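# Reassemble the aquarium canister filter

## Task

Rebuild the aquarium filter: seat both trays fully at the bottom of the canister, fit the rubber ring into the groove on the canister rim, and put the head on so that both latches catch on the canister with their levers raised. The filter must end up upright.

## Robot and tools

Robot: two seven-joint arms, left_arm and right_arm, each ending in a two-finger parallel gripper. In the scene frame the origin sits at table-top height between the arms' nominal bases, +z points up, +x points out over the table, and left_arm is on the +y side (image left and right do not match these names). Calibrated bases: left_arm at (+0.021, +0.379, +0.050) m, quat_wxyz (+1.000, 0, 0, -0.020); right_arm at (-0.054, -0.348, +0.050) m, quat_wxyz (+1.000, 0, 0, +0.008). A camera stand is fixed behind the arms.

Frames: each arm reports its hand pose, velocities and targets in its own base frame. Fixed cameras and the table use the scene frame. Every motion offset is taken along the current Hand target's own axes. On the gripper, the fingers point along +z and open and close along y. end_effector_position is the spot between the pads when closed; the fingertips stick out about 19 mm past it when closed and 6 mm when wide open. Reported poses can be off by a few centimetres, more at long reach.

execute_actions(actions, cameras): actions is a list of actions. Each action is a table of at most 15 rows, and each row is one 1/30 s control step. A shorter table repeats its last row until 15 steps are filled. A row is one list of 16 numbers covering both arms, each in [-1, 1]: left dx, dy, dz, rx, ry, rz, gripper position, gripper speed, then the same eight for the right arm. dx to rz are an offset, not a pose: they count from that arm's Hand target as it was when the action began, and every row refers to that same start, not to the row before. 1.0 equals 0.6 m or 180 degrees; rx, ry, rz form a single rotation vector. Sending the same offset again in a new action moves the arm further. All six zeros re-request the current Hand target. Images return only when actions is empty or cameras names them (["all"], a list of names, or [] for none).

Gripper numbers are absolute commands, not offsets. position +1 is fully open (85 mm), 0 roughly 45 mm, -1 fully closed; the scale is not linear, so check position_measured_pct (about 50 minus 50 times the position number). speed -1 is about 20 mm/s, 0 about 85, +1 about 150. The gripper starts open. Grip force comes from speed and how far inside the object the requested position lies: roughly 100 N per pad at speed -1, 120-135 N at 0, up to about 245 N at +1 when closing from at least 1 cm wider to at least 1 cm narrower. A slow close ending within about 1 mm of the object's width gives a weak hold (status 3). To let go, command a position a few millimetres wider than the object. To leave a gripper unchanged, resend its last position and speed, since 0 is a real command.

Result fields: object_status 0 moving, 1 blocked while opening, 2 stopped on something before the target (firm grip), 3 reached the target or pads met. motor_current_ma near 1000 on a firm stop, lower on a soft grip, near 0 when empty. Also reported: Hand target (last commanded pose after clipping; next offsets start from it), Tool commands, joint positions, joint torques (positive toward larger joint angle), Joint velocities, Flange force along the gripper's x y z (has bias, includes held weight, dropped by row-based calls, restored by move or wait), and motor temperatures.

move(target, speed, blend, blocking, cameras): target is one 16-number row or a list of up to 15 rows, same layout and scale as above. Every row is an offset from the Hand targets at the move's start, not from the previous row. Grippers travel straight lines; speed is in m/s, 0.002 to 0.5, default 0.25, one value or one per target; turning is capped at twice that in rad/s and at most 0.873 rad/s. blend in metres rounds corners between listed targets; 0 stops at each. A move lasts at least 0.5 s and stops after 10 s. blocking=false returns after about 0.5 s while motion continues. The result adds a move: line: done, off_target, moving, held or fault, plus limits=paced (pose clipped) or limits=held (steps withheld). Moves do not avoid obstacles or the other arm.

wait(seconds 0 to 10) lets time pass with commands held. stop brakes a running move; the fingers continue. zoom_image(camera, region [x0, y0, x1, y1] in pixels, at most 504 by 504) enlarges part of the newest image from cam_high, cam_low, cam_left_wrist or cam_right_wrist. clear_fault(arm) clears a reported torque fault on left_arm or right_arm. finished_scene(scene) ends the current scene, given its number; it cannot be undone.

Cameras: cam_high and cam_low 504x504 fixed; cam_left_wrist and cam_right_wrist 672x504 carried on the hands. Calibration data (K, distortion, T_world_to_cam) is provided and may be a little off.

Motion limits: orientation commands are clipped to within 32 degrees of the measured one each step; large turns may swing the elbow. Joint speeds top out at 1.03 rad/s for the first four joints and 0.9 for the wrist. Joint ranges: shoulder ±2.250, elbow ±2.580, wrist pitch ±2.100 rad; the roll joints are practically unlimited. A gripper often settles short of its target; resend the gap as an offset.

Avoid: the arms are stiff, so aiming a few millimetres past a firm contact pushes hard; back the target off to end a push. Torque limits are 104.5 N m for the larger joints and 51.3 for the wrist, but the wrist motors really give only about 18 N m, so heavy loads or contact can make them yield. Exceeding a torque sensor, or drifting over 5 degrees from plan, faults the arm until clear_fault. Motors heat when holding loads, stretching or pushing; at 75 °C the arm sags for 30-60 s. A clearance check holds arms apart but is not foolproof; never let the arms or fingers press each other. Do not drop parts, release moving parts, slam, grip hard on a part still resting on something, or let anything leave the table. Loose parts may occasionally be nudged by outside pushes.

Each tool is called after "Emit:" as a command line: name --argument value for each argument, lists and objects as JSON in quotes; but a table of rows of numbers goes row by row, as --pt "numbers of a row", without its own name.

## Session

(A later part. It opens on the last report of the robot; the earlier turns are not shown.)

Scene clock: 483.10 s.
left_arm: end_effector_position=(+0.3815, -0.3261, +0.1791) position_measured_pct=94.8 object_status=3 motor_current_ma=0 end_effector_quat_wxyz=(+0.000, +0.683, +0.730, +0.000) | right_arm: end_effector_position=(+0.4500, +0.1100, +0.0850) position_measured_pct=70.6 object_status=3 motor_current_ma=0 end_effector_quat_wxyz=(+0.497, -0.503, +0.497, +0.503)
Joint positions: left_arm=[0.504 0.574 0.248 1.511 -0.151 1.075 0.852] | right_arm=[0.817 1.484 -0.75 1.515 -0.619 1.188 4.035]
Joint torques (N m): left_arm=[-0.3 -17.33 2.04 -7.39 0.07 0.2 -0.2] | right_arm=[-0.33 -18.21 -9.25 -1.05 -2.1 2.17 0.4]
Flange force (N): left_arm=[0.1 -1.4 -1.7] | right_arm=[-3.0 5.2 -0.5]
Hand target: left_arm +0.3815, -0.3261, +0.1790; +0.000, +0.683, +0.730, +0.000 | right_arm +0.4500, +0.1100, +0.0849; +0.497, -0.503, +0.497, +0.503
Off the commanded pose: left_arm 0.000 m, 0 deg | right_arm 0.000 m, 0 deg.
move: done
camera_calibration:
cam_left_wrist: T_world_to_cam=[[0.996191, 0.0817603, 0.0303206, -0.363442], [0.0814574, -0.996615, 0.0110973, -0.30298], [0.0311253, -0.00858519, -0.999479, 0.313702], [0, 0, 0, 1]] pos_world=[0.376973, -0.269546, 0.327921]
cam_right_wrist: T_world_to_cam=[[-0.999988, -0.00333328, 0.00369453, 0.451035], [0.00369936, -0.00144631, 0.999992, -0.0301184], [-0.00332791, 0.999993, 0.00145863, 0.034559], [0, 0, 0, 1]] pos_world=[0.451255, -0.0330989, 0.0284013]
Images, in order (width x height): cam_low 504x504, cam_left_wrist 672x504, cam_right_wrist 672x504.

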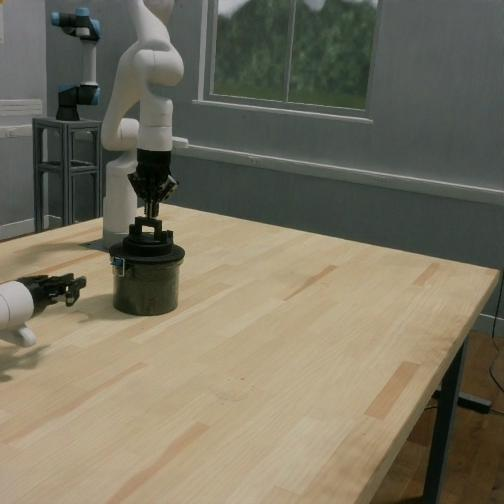

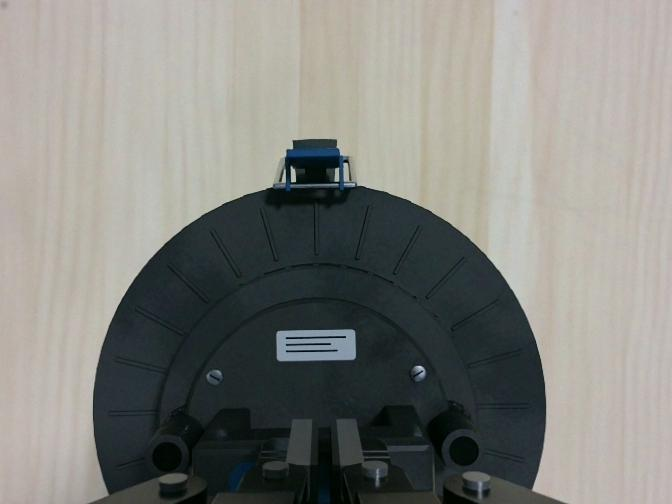

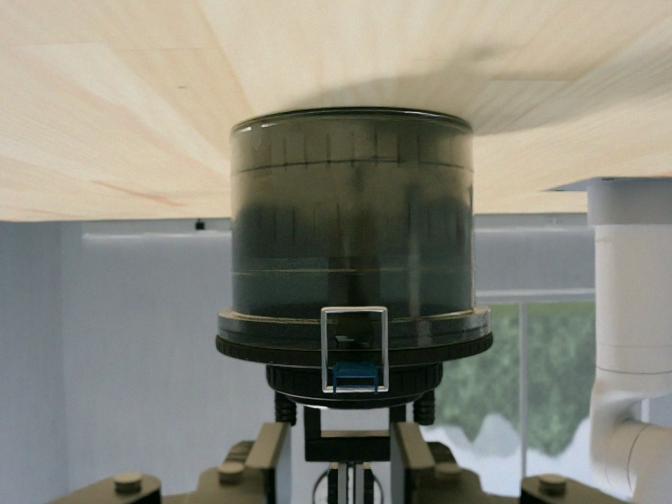

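Emit:
move --pt "0 0 0.0022 0 0 0 -0.9 -0.5 0 0.0098 0.08 0 0 0 -0.41 -0.5" --pt "0 0 0.0022 0 0 0 -0.9 -0.5 -0.0073 0.0098 0.165 0 0 0 -0.41 -0.5" --speed 0.08 --blend 0.02 --cameras '["cam_right_wrist","cam_low"]'

Emit:
zoom_image --camera "cam_right_wrist" --region '[210, 250, 490, 500]'

Scene clock: 485.27 s.
left_arm: end_effector_position=(+0.3815, -0.3261, +0.1777) position_measured_pct=94.8 object_status=3 motor_current_ma=0 end_effector_quat_wxyz=(+0.000, +0.683, +0.730, +0.000) | right_arm: end_effector_position=(+0.4430, +0.2089, +0.0893) position_measured_pct=70.6 object_status=3 motor_current_ma=0 end_effector_quat_wxyz=(+0.497, -0.503, +0.497, +0.503)
Joint positions: left_arm=[0.504 0.576 0.247 1.513 -0.152 1.072 0.852] | right_arm=[0.708 1.512 -0.84 1.657 -0.716 0.941 4.116]
Joint torques (N m): left_arm=[-0.19 -5.6 0.91 -2.69 -0.01 -1.14 -0.22] | right_arm=[-0.16 -17.19 -9.86 -0.54 -1.76 2.58 0.42]
Flange force (N): left_arm=[3.5 -4.7 -26.4] | right_arm=[-2.9 5.5 -1.0]
Hand target: left_arm +0.3815, -0.3261, +0.1777; +0.000, +0.683, +0.730, +0.000 | right_arm +0.4430, +0.2089, +0.0893; +0.497, -0.503, +0.497, +0.503
Off the commanded pose: left_arm 0.000 m, 0 deg | right_arm 0.000 m, 0 deg.
move: done
camera_calibration:
cam_right_wrist: T_world_to_cam=[[-0.999987, -0.00343365, 0.00369292, 0.444355], [0.00369824, -0.00154594, 0.999992, -0.0342427], [-0.00342791, 0.999993, 0.00155861, -0.0643289], [0, 0, 0, 1]] pos_world=[0.444255, 0.0658012, 0.0327017]
Images, in order (width x height): cam_low 504x504, cam_right_wrist 672x504.

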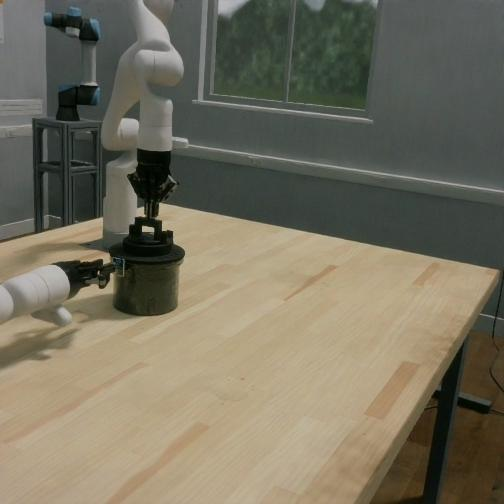

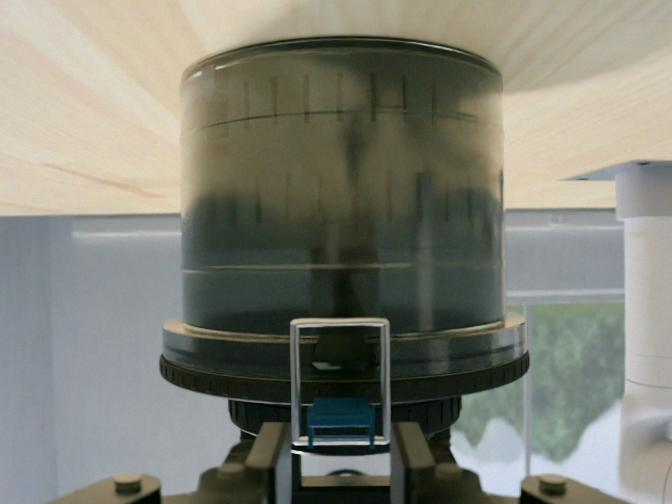

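Scaled by 1.800.

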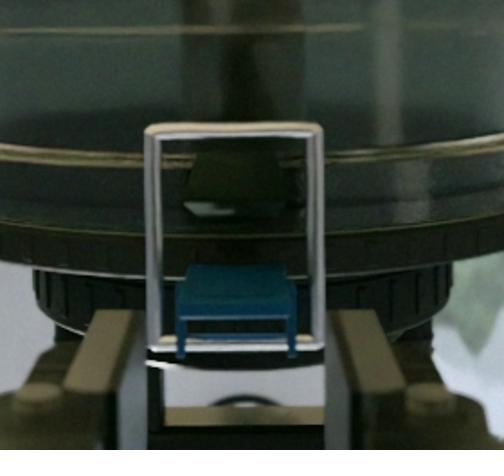

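Emit:
move --target '[0,0,0,0,0,0,-0.9,-0.5,0,0,0.031,0,0,0,-0.41,-0.5]' --speed 0.04 --cameras '["cam_right_wrist"]'

Emit:
zoom_image --camera "cam_right_wrist" --region '[210, 250, 490, 500]'

Scene clock: 486.80 s.
left_arm: end_effector_position=(+0.3815, -0.3261, +0.1777) position_measured_pct=94.8 object_status=3 motor_current_ma=0 end_effector_quat_wxyz=(+0.000, +0.683, +0.730, +0.000) | right_arm: end_effector_position=(+0.4428, +0.2275, +0.0892) position_measured_pct=70.6 object_status=3 motor_current_ma=0 end_effector_quat_wxyz=(+0.497, -0.503, +0.497, +0.503)
Joint positions: left_arm=[0.504 0.576 0.247 1.513 -0.152 1.072 0.852] | right_arm=[0.683 1.523 -0.859 1.67 -0.736 0.898 4.131]
Joint torques (N m): left_arm=[-0.17 -5.56 0.82 -2.72 -0.02 -1.1 -0.23] | right_arm=[-0.49 -17.07 -10.11 -0.41 -1.7 2.26 0.49]
Flange force (N): left_arm=[3.7 -4.9 -26.3] | right_arm=[-2.8 5.0 -2.8]
Hand target: left_arm +0.3815, -0.3261, +0.1777; +0.000, +0.683, +0.730, +0.000 | right_arm +0.4428, +0.2275, +0.0892; +0.497, -0.503, +0.497, +0.503
Off the commanded pose: left_arm 0.000 m, 0 deg | right_arm 0.000 m, 0 deg.
move: done
camera_calibration:
cam_right_wrist: T_world_to_cam=[[-0.999988, -0.00333328, 0.00369453, 0.444211], [0.00369936, -0.00144631, 0.999992, -0.0341217], [-0.00332791, 0.999993, 0.00145863, -0.0829703], [0, 0, 0, 1]] pos_world=[0.444055, 0.0844011, 0.0326013]
Images, in order (width x height): cam_right_wrist 672x504.

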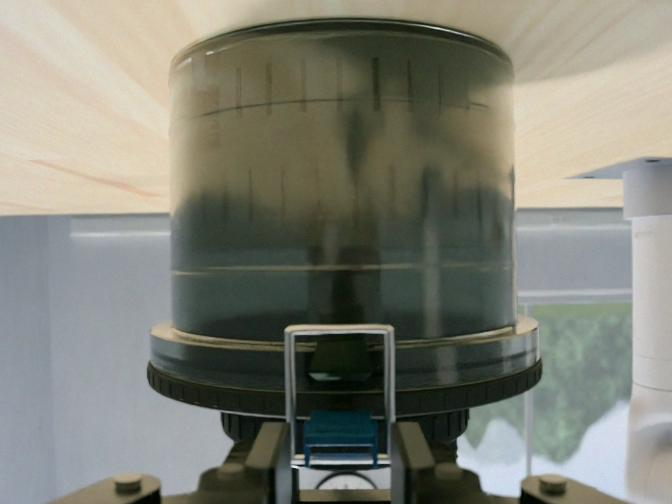

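Scaled by 1.800.

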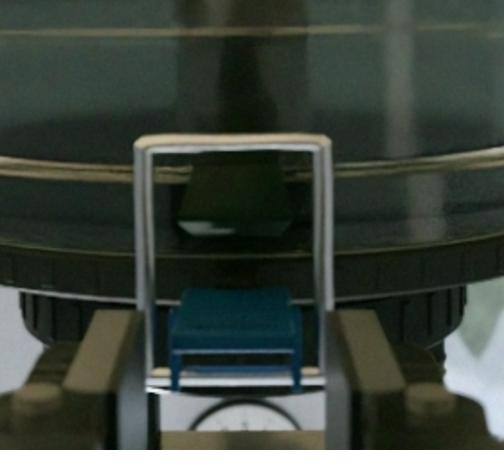

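Emit:
move --pt "0 0 0 0 0 0 -0.9 -0.5 0.0035 0.0005 0.0052 0 0 0 -0.41 -0.5" --pt "0 0 0 0 0 0 -0.9 -0.5 0.0035 0.0005 0.0052 0 0 0 -0.61 -1" --pt "0 0 0 0 0 0 -0.9 -0.5 0.0035 0.0005 0.0052 0 0 0 -0.635 -1" --speed 0.03 --cameras '["cam_right_wrist"]'

Emit:
zoom_image --camera "cam_right_wrist" --region '[210, 250, 490, 500]'

Scene clock: 489.90 s.
left_arm: end_effector_position=(+0.3815, -0.3261, +0.1777) position_measured_pct=94.8 object_status=3 motor_current_ma=0 end_effector_quat_wxyz=(+0.000, +0.683, +0.730, +0.000) | right_arm: end_effector_position=(+0.4425, +0.2307, +0.0872) position_measured_pct=81.4 object_status=0 motor_current_ma=270 end_effector_quat_wxyz=(+0.497, -0.503, +0.497, +0.503)
Joint positions: left_arm=[0.504 0.576 0.247 1.513 -0.152 1.072 0.852] | right_arm=[0.678 1.529 -0.86 1.67 -0.737 0.891 4.136]
Joint torques (N m): left_arm=[-0.24 -5.46 0.91 -2.86 0.02 -1.23 -0.2] | right_arm=[-2.33 -16.18 -10.36 1.59 -1.07 2.87 0.4]
Flange force (N): left_arm=[4.0 -5.3 -26.5] | right_arm=[-2.9 2.3 -5.3]
Hand target: left_arm +0.3815, -0.3261, +0.1777; +0.000, +0.683, +0.730, +0.000 | right_arm +0.4425, +0.2307, +0.0872; +0.497, -0.503, +0.497, +0.503
Off the commanded pose: left_arm 0.000 m, 0 deg | right_arm 0.000 m, 0 deg.
move: done
camera_calibration:
cam_right_wrist: T_world_to_cam=[[-0.999988, -0.00333365, 0.00369419, 0.443929], [0.00369936, -0.00154631, 0.999992, -0.0321077], [-0.00332792, 0.999993, 0.00155862, -0.0860715], [0, 0, 0, 1]] pos_world=[0.443755, 0.0875012, 0.0306017]
Images, in order (width x height): cam_right_wrist 672x504.

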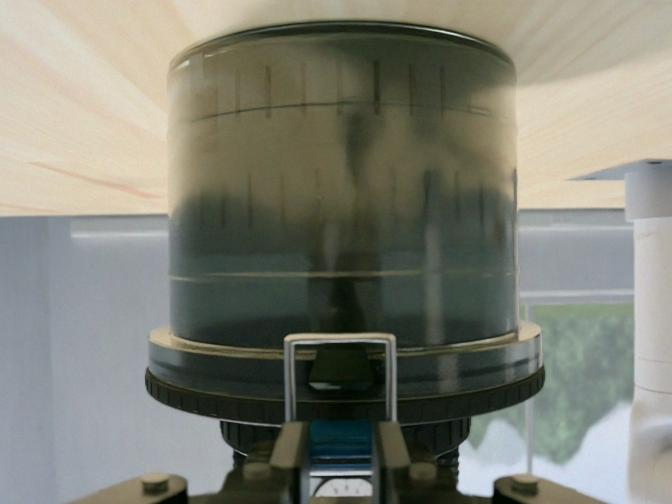

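Scaled by 1.800.

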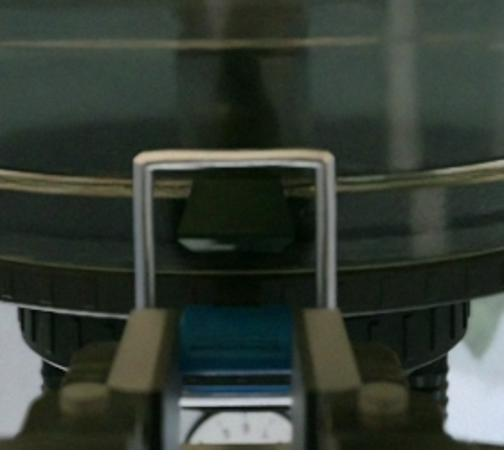

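Emit:
move --pt "0 0 0 0 0 0 -0.9 -0.5 -0.0193 0 0.0052 0 0 0 -0.635 -1" --pt "0 0 0 0 0 0 -0.9 -0.5 -0.0293 0 0.0092 0 0 0 -0.635 -1" --pt "0 0 0 0 0 0 -0.9 -0.5 -0.0362 0 0.015 0 0 0 -0.635 -1" --speed 0.02 --blend 0.002 --cameras '["cam_right_wrist"]'

Emit:
zoom_image --camera "cam_right_wrist" --region '[210, 220, 490, 470]'

Scene clock: 491.93 s.
left_arm: end_effector_position=(+0.3815, -0.3261, +0.1777) position_measured_pct=94.8 object_status=3 motor_current_ma=0 end_effector_quat_wxyz=(+0.000, +0.683, +0.730, +0.000) | right_arm: end_effector_position=(+0.4424, +0.2396, +0.1088) position_measured_pct=81.4 object_status=3 motor_current_ma=280 end_effector_quat_wxyz=(+0.497, -0.503, +0.497, +0.503)
Joint positions: left_arm=[0.504 0.576 0.247 1.513 -0.152 1.072 0.852] | right_arm=[0.674 1.492 -0.89 1.706 -0.765 0.862 4.125]
Joint torques (N m): left_arm=[0.33 -4.84 1.39 -3.16 0.28 -1.78 -0.22] | right_arm=[-1.18 -17.08 -11.55 0.56 -1.75 3.3 0.39]
Flange force (N): left_arm=[5.9 -5.7 -28.1] | right_arm=[0.1 3.6 -3.6]
Hand target: left_arm +0.3815, -0.3261, +0.1777; +0.000, +0.683, +0.730, +0.000 | right_arm +0.4424, +0.2397, +0.1089; +0.497, -0.503, +0.497, +0.503
Off the commanded pose: left_arm 0.000 m, 0 deg | right_arm 0.000 m, 0 deg.
move: done
camera_calibration:
cam_right_wrist: T_world_to_cam=[[-0.999987, -0.00343365, 0.00369292, 0.443788], [0.00369824, -0.00154594, 0.999992, -0.0536928], [-0.00342791, 0.999993, 0.00155861, -0.0950611], [0, 0, 0, 1]] pos_world=[0.443655, 0.0965012, 0.0522017]
Images, in order (width x height): cam_right_wrist 672x504.

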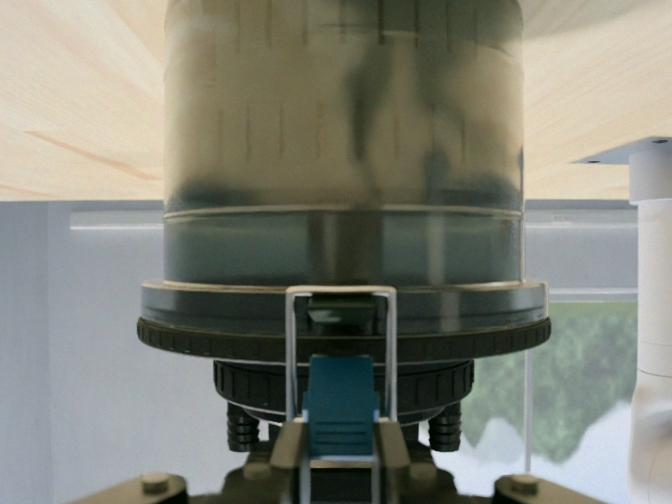

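Scaled by 1.800.

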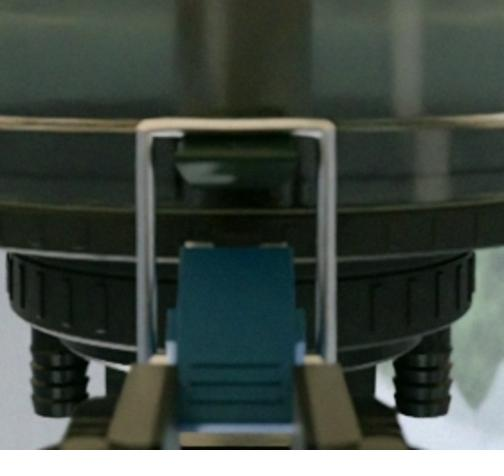

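Emit:
move --pt "0 0 0 0 0 0 -0.9 -0.5 -0.006 0 0.0067 0 0 0 -0.635 -1" --pt "0 0 0 0 0 0 -0.9 -0.5 -0.01 0 0.0147 0 0 0 -0.635 -1" --pt "0 0 0 0 0 0 -0.9 -0.5 -0.0117 0 0.0247 0 0 0 -0.635 -1" --pt "0 0 0 0 0 0 -0.9 -0.5 -0.0105 0 0.0347 0 0 0 -0.635 -1" --speed 0.02 --blend 0.002 --cameras '["cam_right_wrist"]'

Emit:
zoom_image --camera "cam_right_wrist" --region '[210, 200, 490, 450]'

Scene clock: 493.87 s.
left_arm: end_effector_position=(+0.3815, -0.3261, +0.1777) position_measured_pct=94.8 object_status=3 motor_current_ma=0 end_effector_quat_wxyz=(+0.000, +0.683, +0.730, +0.000) | right_arm: end_effector_position=(+0.4421, +0.2604, +0.1152) position_measured_pct=81.4 object_status=3 motor_current_ma=280 end_effector_quat_wxyz=(+0.497, -0.503, +0.497, +0.503)
Joint positions: left_arm=[0.504 0.576 0.247 1.513 -0.152 1.072 0.852] | right_arm=[0.645 1.494 -0.919 1.724 -0.793 0.812 4.136]
Joint torques (N m): left_arm=[0.06 -6.09 1.46 -3.07 0.25 -1.25 -0.19] | right_arm=[-0.62 -14.92 -5.71 -1.03 -0.13 0.08 0.36]
Flange force (N): left_arm=[4.1 -4.4 -25.3] | right_arm=[-11.6 3.5 -2.6]
Hand target: left_arm +0.3815, -0.3261, +0.1777; +0.000, +0.683, +0.730, +0.000 | right_arm +0.4421, +0.2605, +0.1152; +0.497, -0.503, +0.497, +0.503
Off the commanded pose: left_arm 0.000 m, 0 deg | right_arm 0.000 m, 0 deg.
move: done
camera_calibration:
cam_right_wrist: T_world_to_cam=[[-0.999988, -0.00333365, 0.00369419, 0.443624], [0.00369936, -0.00154631, 0.999992, -0.0600603], [-0.00332792, 0.999993, 0.00155862, -0.115916], [0, 0, 0, 1]] pos_world=[0.443455, 0.117301, 0.0586017]
Images, in order (width x height): cam_right_wrist 672x504.

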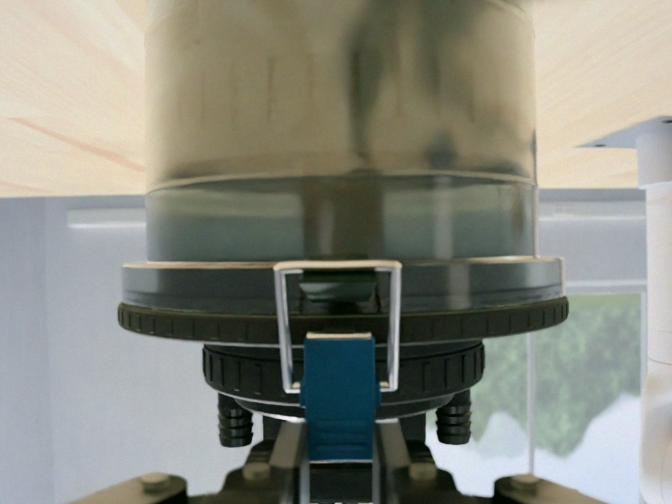

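Scaled by 1.800.

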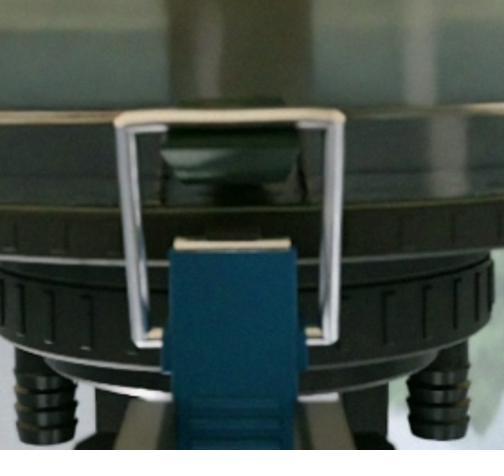

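Emit:
zoom_image --camera "cam_right_wrist" --region '[260, 240, 420, 340]'

Scaled by 3.150.

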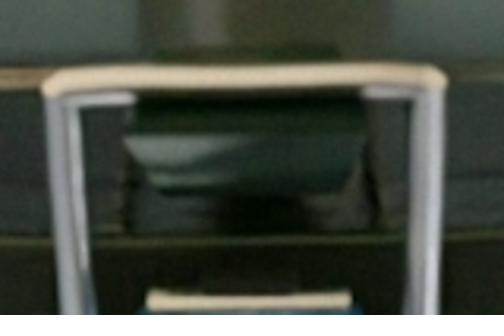

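Emit:
move --target '[0,0,0,0,0,0,-0.9,-0.5,0.001,0,0.005,0,0,0,-0.635,-1]' --speed 0.02 --cameras '["cam_right_wrist"]'

Emit:
zoom_image --camera "cam_right_wrist" --region '[230, 220, 450, 420]'

Scene clock: 495.80 s.
left_arm: end_effector_position=(+0.3815, -0.3261, +0.1777) position_measured_pct=94.8 object_status=3 motor_current_ma=0 end_effector_quat_wxyz=(+0.000, +0.683, +0.730, +0.000) | right_arm: end_effector_position=(+0.4421, +0.2634, +0.1146) position_measured_pct=81.4 object_status=3 motor_current_ma=280 end_effector_quat_wxyz=(+0.497, -0.503, +0.497, +0.503)
Joint positions: left_arm=[0.504 0.576 0.247 1.513 -0.152 1.072 0.852] | right_arm=[0.641 1.497 -0.922 1.725 -0.796 0.806 4.139]
Joint torques (N m): left_arm=[0.87 -4.99 2.08 -5.01 0.49 -3.21 -0.27] | right_arm=[-7.5 -13.04 -8.19 1.37 -0.2 0.01 0.36]
Flange force (N): left_arm=[9.7 -8.1 -28.7] | right_arm=[-12.3 3.5 -18.4]
Hand target: left_arm +0.3815, -0.3261, +0.1777; +0.000, +0.683, +0.730, +0.000 | right_arm +0.4421, +0.2635, +0.1146; +0.497, -0.503, +0.497, +0.503
Off the commanded pose: left_arm 0.000 m, 0 deg | right_arm 0.000 m, 0 deg.
move: done
camera_calibration:
cam_right_wrist: T_world_to_cam=[[-0.999988, -0.00333365, 0.00369419, 0.443637], [0.00369936, -0.00154631, 0.999992, -0.0594557], [-0.00332792, 0.999993, 0.00155862, -0.118915], [0, 0, 0, 1]] pos_world=[0.443455, 0.120301, 0.0580017]
Images, in order (width x height): cam_right_wrist 672x504.

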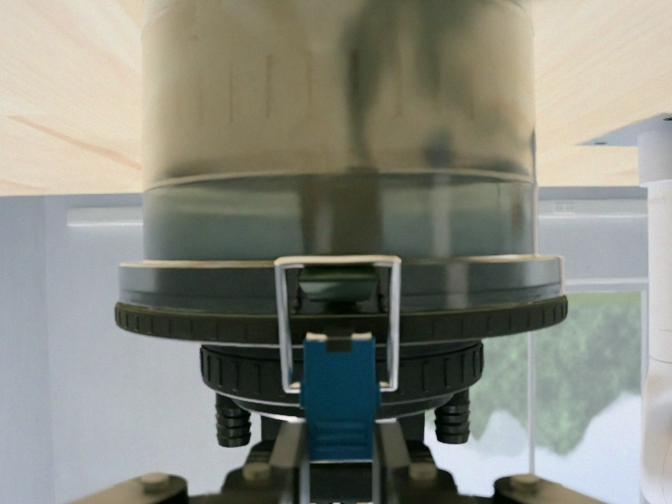

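Scaled by 2.291.

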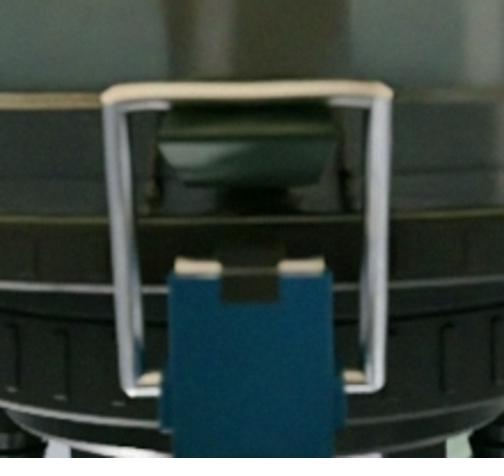

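Emit:
move --pt "0 0 0 0 0 0 -0.9 -0.5 0 0 -0.005 0 0 0 -0.635 -1" --pt "0 0 0 0 0 0 -0.9 -0.5 0 0 -0.005 0 0 0 -0.45 -0.5" --pt "0 0 0 0 0 0 -0.9 -0.5 0 0 -0.1 0 0 0 -0.45 -0.5" --speed '[0.02,0.02,0.06]' --cameras '["cam_right_wrist","cam_low"]'

Emit:
zoom_image --camera "cam_right_wrist" --region '[230, 220, 450, 440]'

Emit:
zoom_image --camera "cam_low" --region '[80, 200, 200, 320]'

Scene clock: 499.33 s.
left_arm: end_effector_position=(+0.3815, -0.3261, +0.1777) position_measured_pct=94.8 object_status=3 motor_current_ma=0 end_effector_quat_wxyz=(+0.000, +0.683, +0.730, +0.000) | right_arm: end_effector_position=(+0.4428, +0.2035, +0.1146) position_measured_pct=72.7 object_status=3 motor_current_ma=0 end_effector_quat_wxyz=(+0.497, -0.503, +0.497, +0.503)
Joint positions: left_arm=[0.504 0.576 0.247 1.513 -0.152 1.072 0.852] | right_arm=[0.727 1.46 -0.858 1.688 -0.729 0.944 4.089]
Joint torques (N m): left_arm=[0.03 -5.73 1.26 -3.28 0.18 -1.55 -0.23] | right_arm=[-0.5 -17.1 -10.06 -0.84 -1.71 2.29 0.3]
Flange force (N): left_arm=[4.7 -5.3 -26.3] | right_arm=[-2.4 5.5 -2.0]
Hand target: left_arm +0.3815, -0.3261, +0.1777; +0.000, +0.683, +0.730, +0.000 | right_arm +0.4428, +0.2035, +0.1146; +0.497, -0.503, +0.497, +0.503
Off the commanded pose: left_arm 0.000 m, 0 deg | right_arm 0.000 m, 0 deg.
move: done
camera_calibration:
cam_right_wrist: T_world_to_cam=[[-0.999987, -0.00343365, 0.00369292, 0.444043], [0.00369824, -0.00154594, 0.999992, -0.0595501], [-0.00342791, 0.999993, 0.00155861, -0.058969], [0, 0, 0, 1]] pos_world=[0.444055, 0.0604012, 0.0580017]
Images, in order (width x height): cam_low 504x504, cam_right_wrist 672x504.

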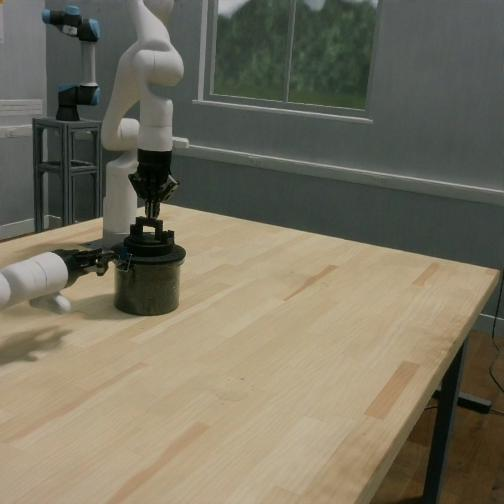

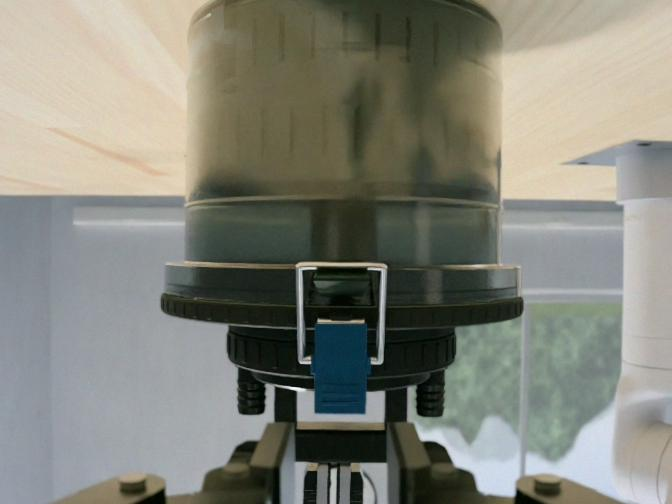

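Scaled by 2.291.

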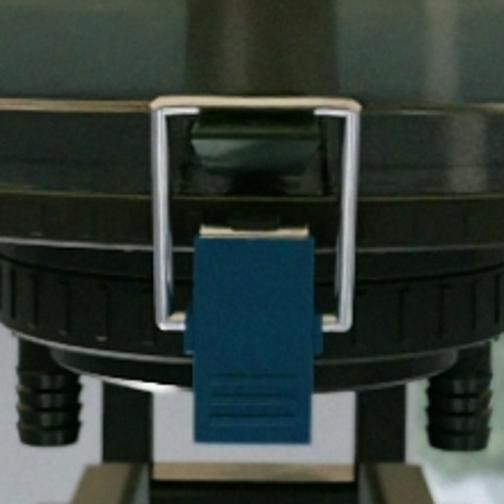

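Scaled by 4.200.

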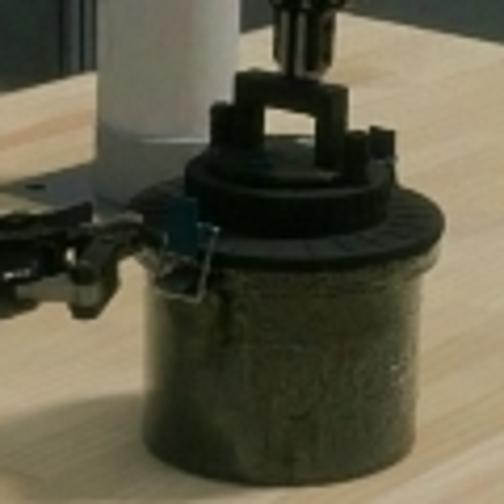

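Emit:
move --pt "0 0 -0.12 0 0 0 -0.9 -0.5 0 0 -0.08 0 0 0 -0.45 -0.5" --speed 0.1 --cameras '["all"]'

Emit:
zoom_image --camera "cam_high" --region '[160, 150, 270, 260]'

Emit:
zoom_image --camera "cam_low" --region '[80, 200, 200, 320]'

Emit:
zoom_image --camera "cam_right_wrist" --region '[230, 220, 450, 440]'

Emit:
zoom_image --camera "cam_left_wrist" --region '[200, 80, 440, 280]'

Scene clock: 501.03 s.
left_arm: end_effector_position=(+0.3815, -0.3261, +0.2497) position_measured_pct=94.8 object_status=3 motor_current_ma=0 end_effector_quat_wxyz=(+0.000, +0.683, +0.730, +0.000) | right_arm: end_effector_position=(+0.4433, +0.1555, +0.1146) position_measured_pct=72.7 object_status=3 motor_current_ma=0 end_effector_quat_wxyz=(+0.497, -0.503, +0.497, +0.503)
Joint positions: left_arm=[0.497 0.508 0.263 1.381 -0.132 1.27 0.834] | right_arm=[0.789 1.438 -0.813 1.639 -0.679 1.06 4.05]
Joint torques (N m): left_arm=[-0.04 -18.86 2.25 -8.77 0.23 0.03 -0.22] | right_arm=[-0.38 -17.47 -9.65 -1.07 -1.93 2.12 0.39]
Flange force (N): left_arm=[-1.0 0.5 1.0] | right_arm=[-2.5 5.1 -1.3]
Hand target: left_arm +0.3815, -0.3261, +0.2497; +0.000, +0.683, +0.730, +0.000 | right_arm +0.4433, +0.1555, +0.1146; +0.497, -0.503, +0.497, +0.503
Off the commanded pose: left_arm 0.000 m, 0 deg | right_arm 0.000 m, 0 deg.
move: done
camera_calibration:
cam_left_wrist: T_world_to_cam=[[0.996191, 0.0817597, 0.0303288, -0.365686], [0.0814598, -0.996616, 0.0109977, -0.303733], [0.0311253, -0.00848521, -0.999479, 0.38429], [0, 0, 0, 1]] pos_world=[0.377073, -0.269546, 0.398521]
cam_right_wrist: T_world_to_cam=[[-0.999988, -0.00333365, 0.00369419, 0.444377], [0.00369936, -0.00154631, 0.999992, -0.0596266], [-0.00332792, 0.999993, 0.00155862, -0.011012], [0, 0, 0, 1]] pos_world=[0.444555, 0.0124012, 0.0580017]

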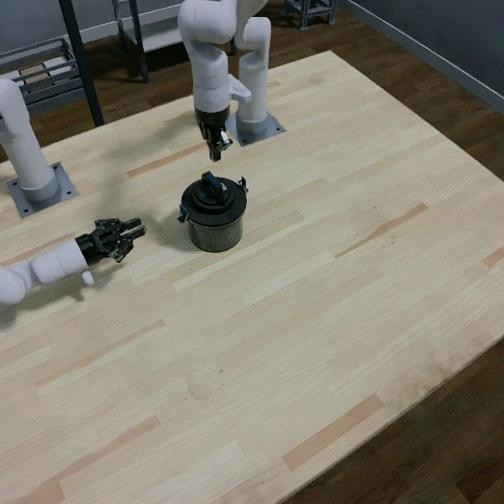

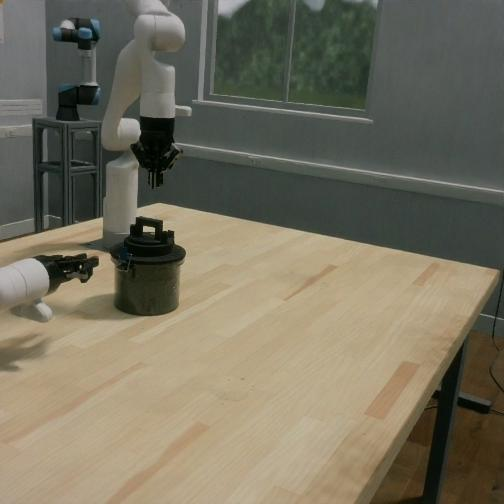

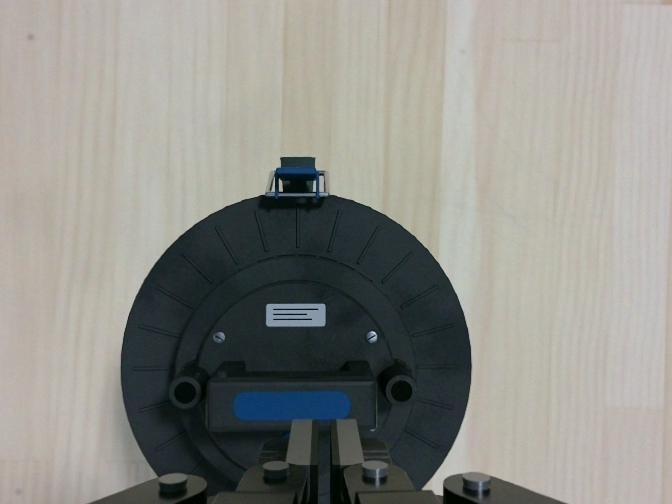

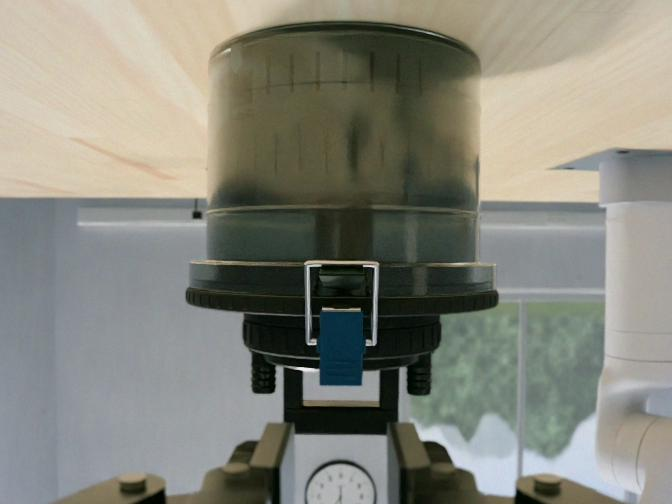

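Scaled by 4.582.

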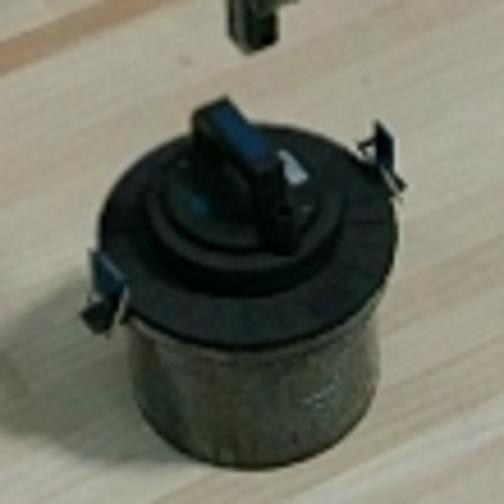

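Scaled by 4.200.

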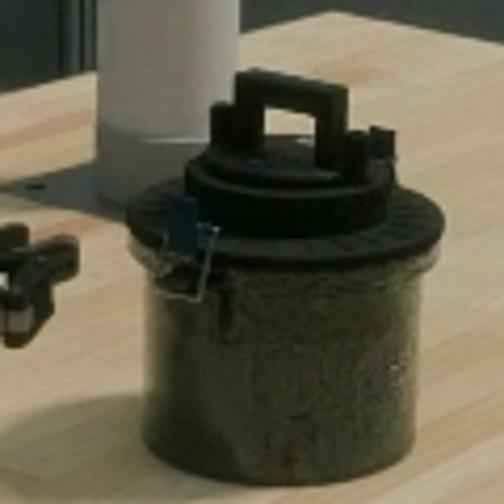

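Scaled by 2.291.

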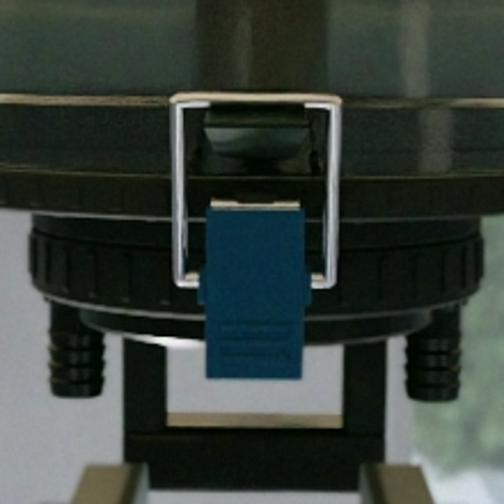

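Scaled by 2.100.

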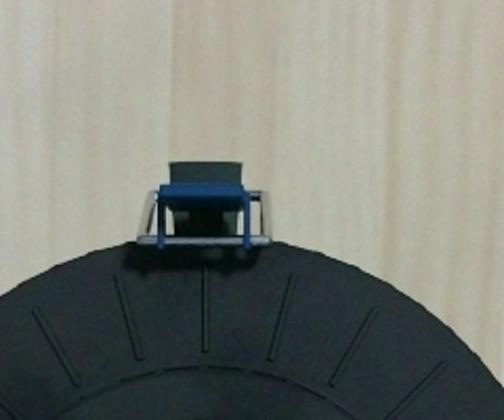

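Emit:
finished_scene --scene 2

The scene is finished: the task was done.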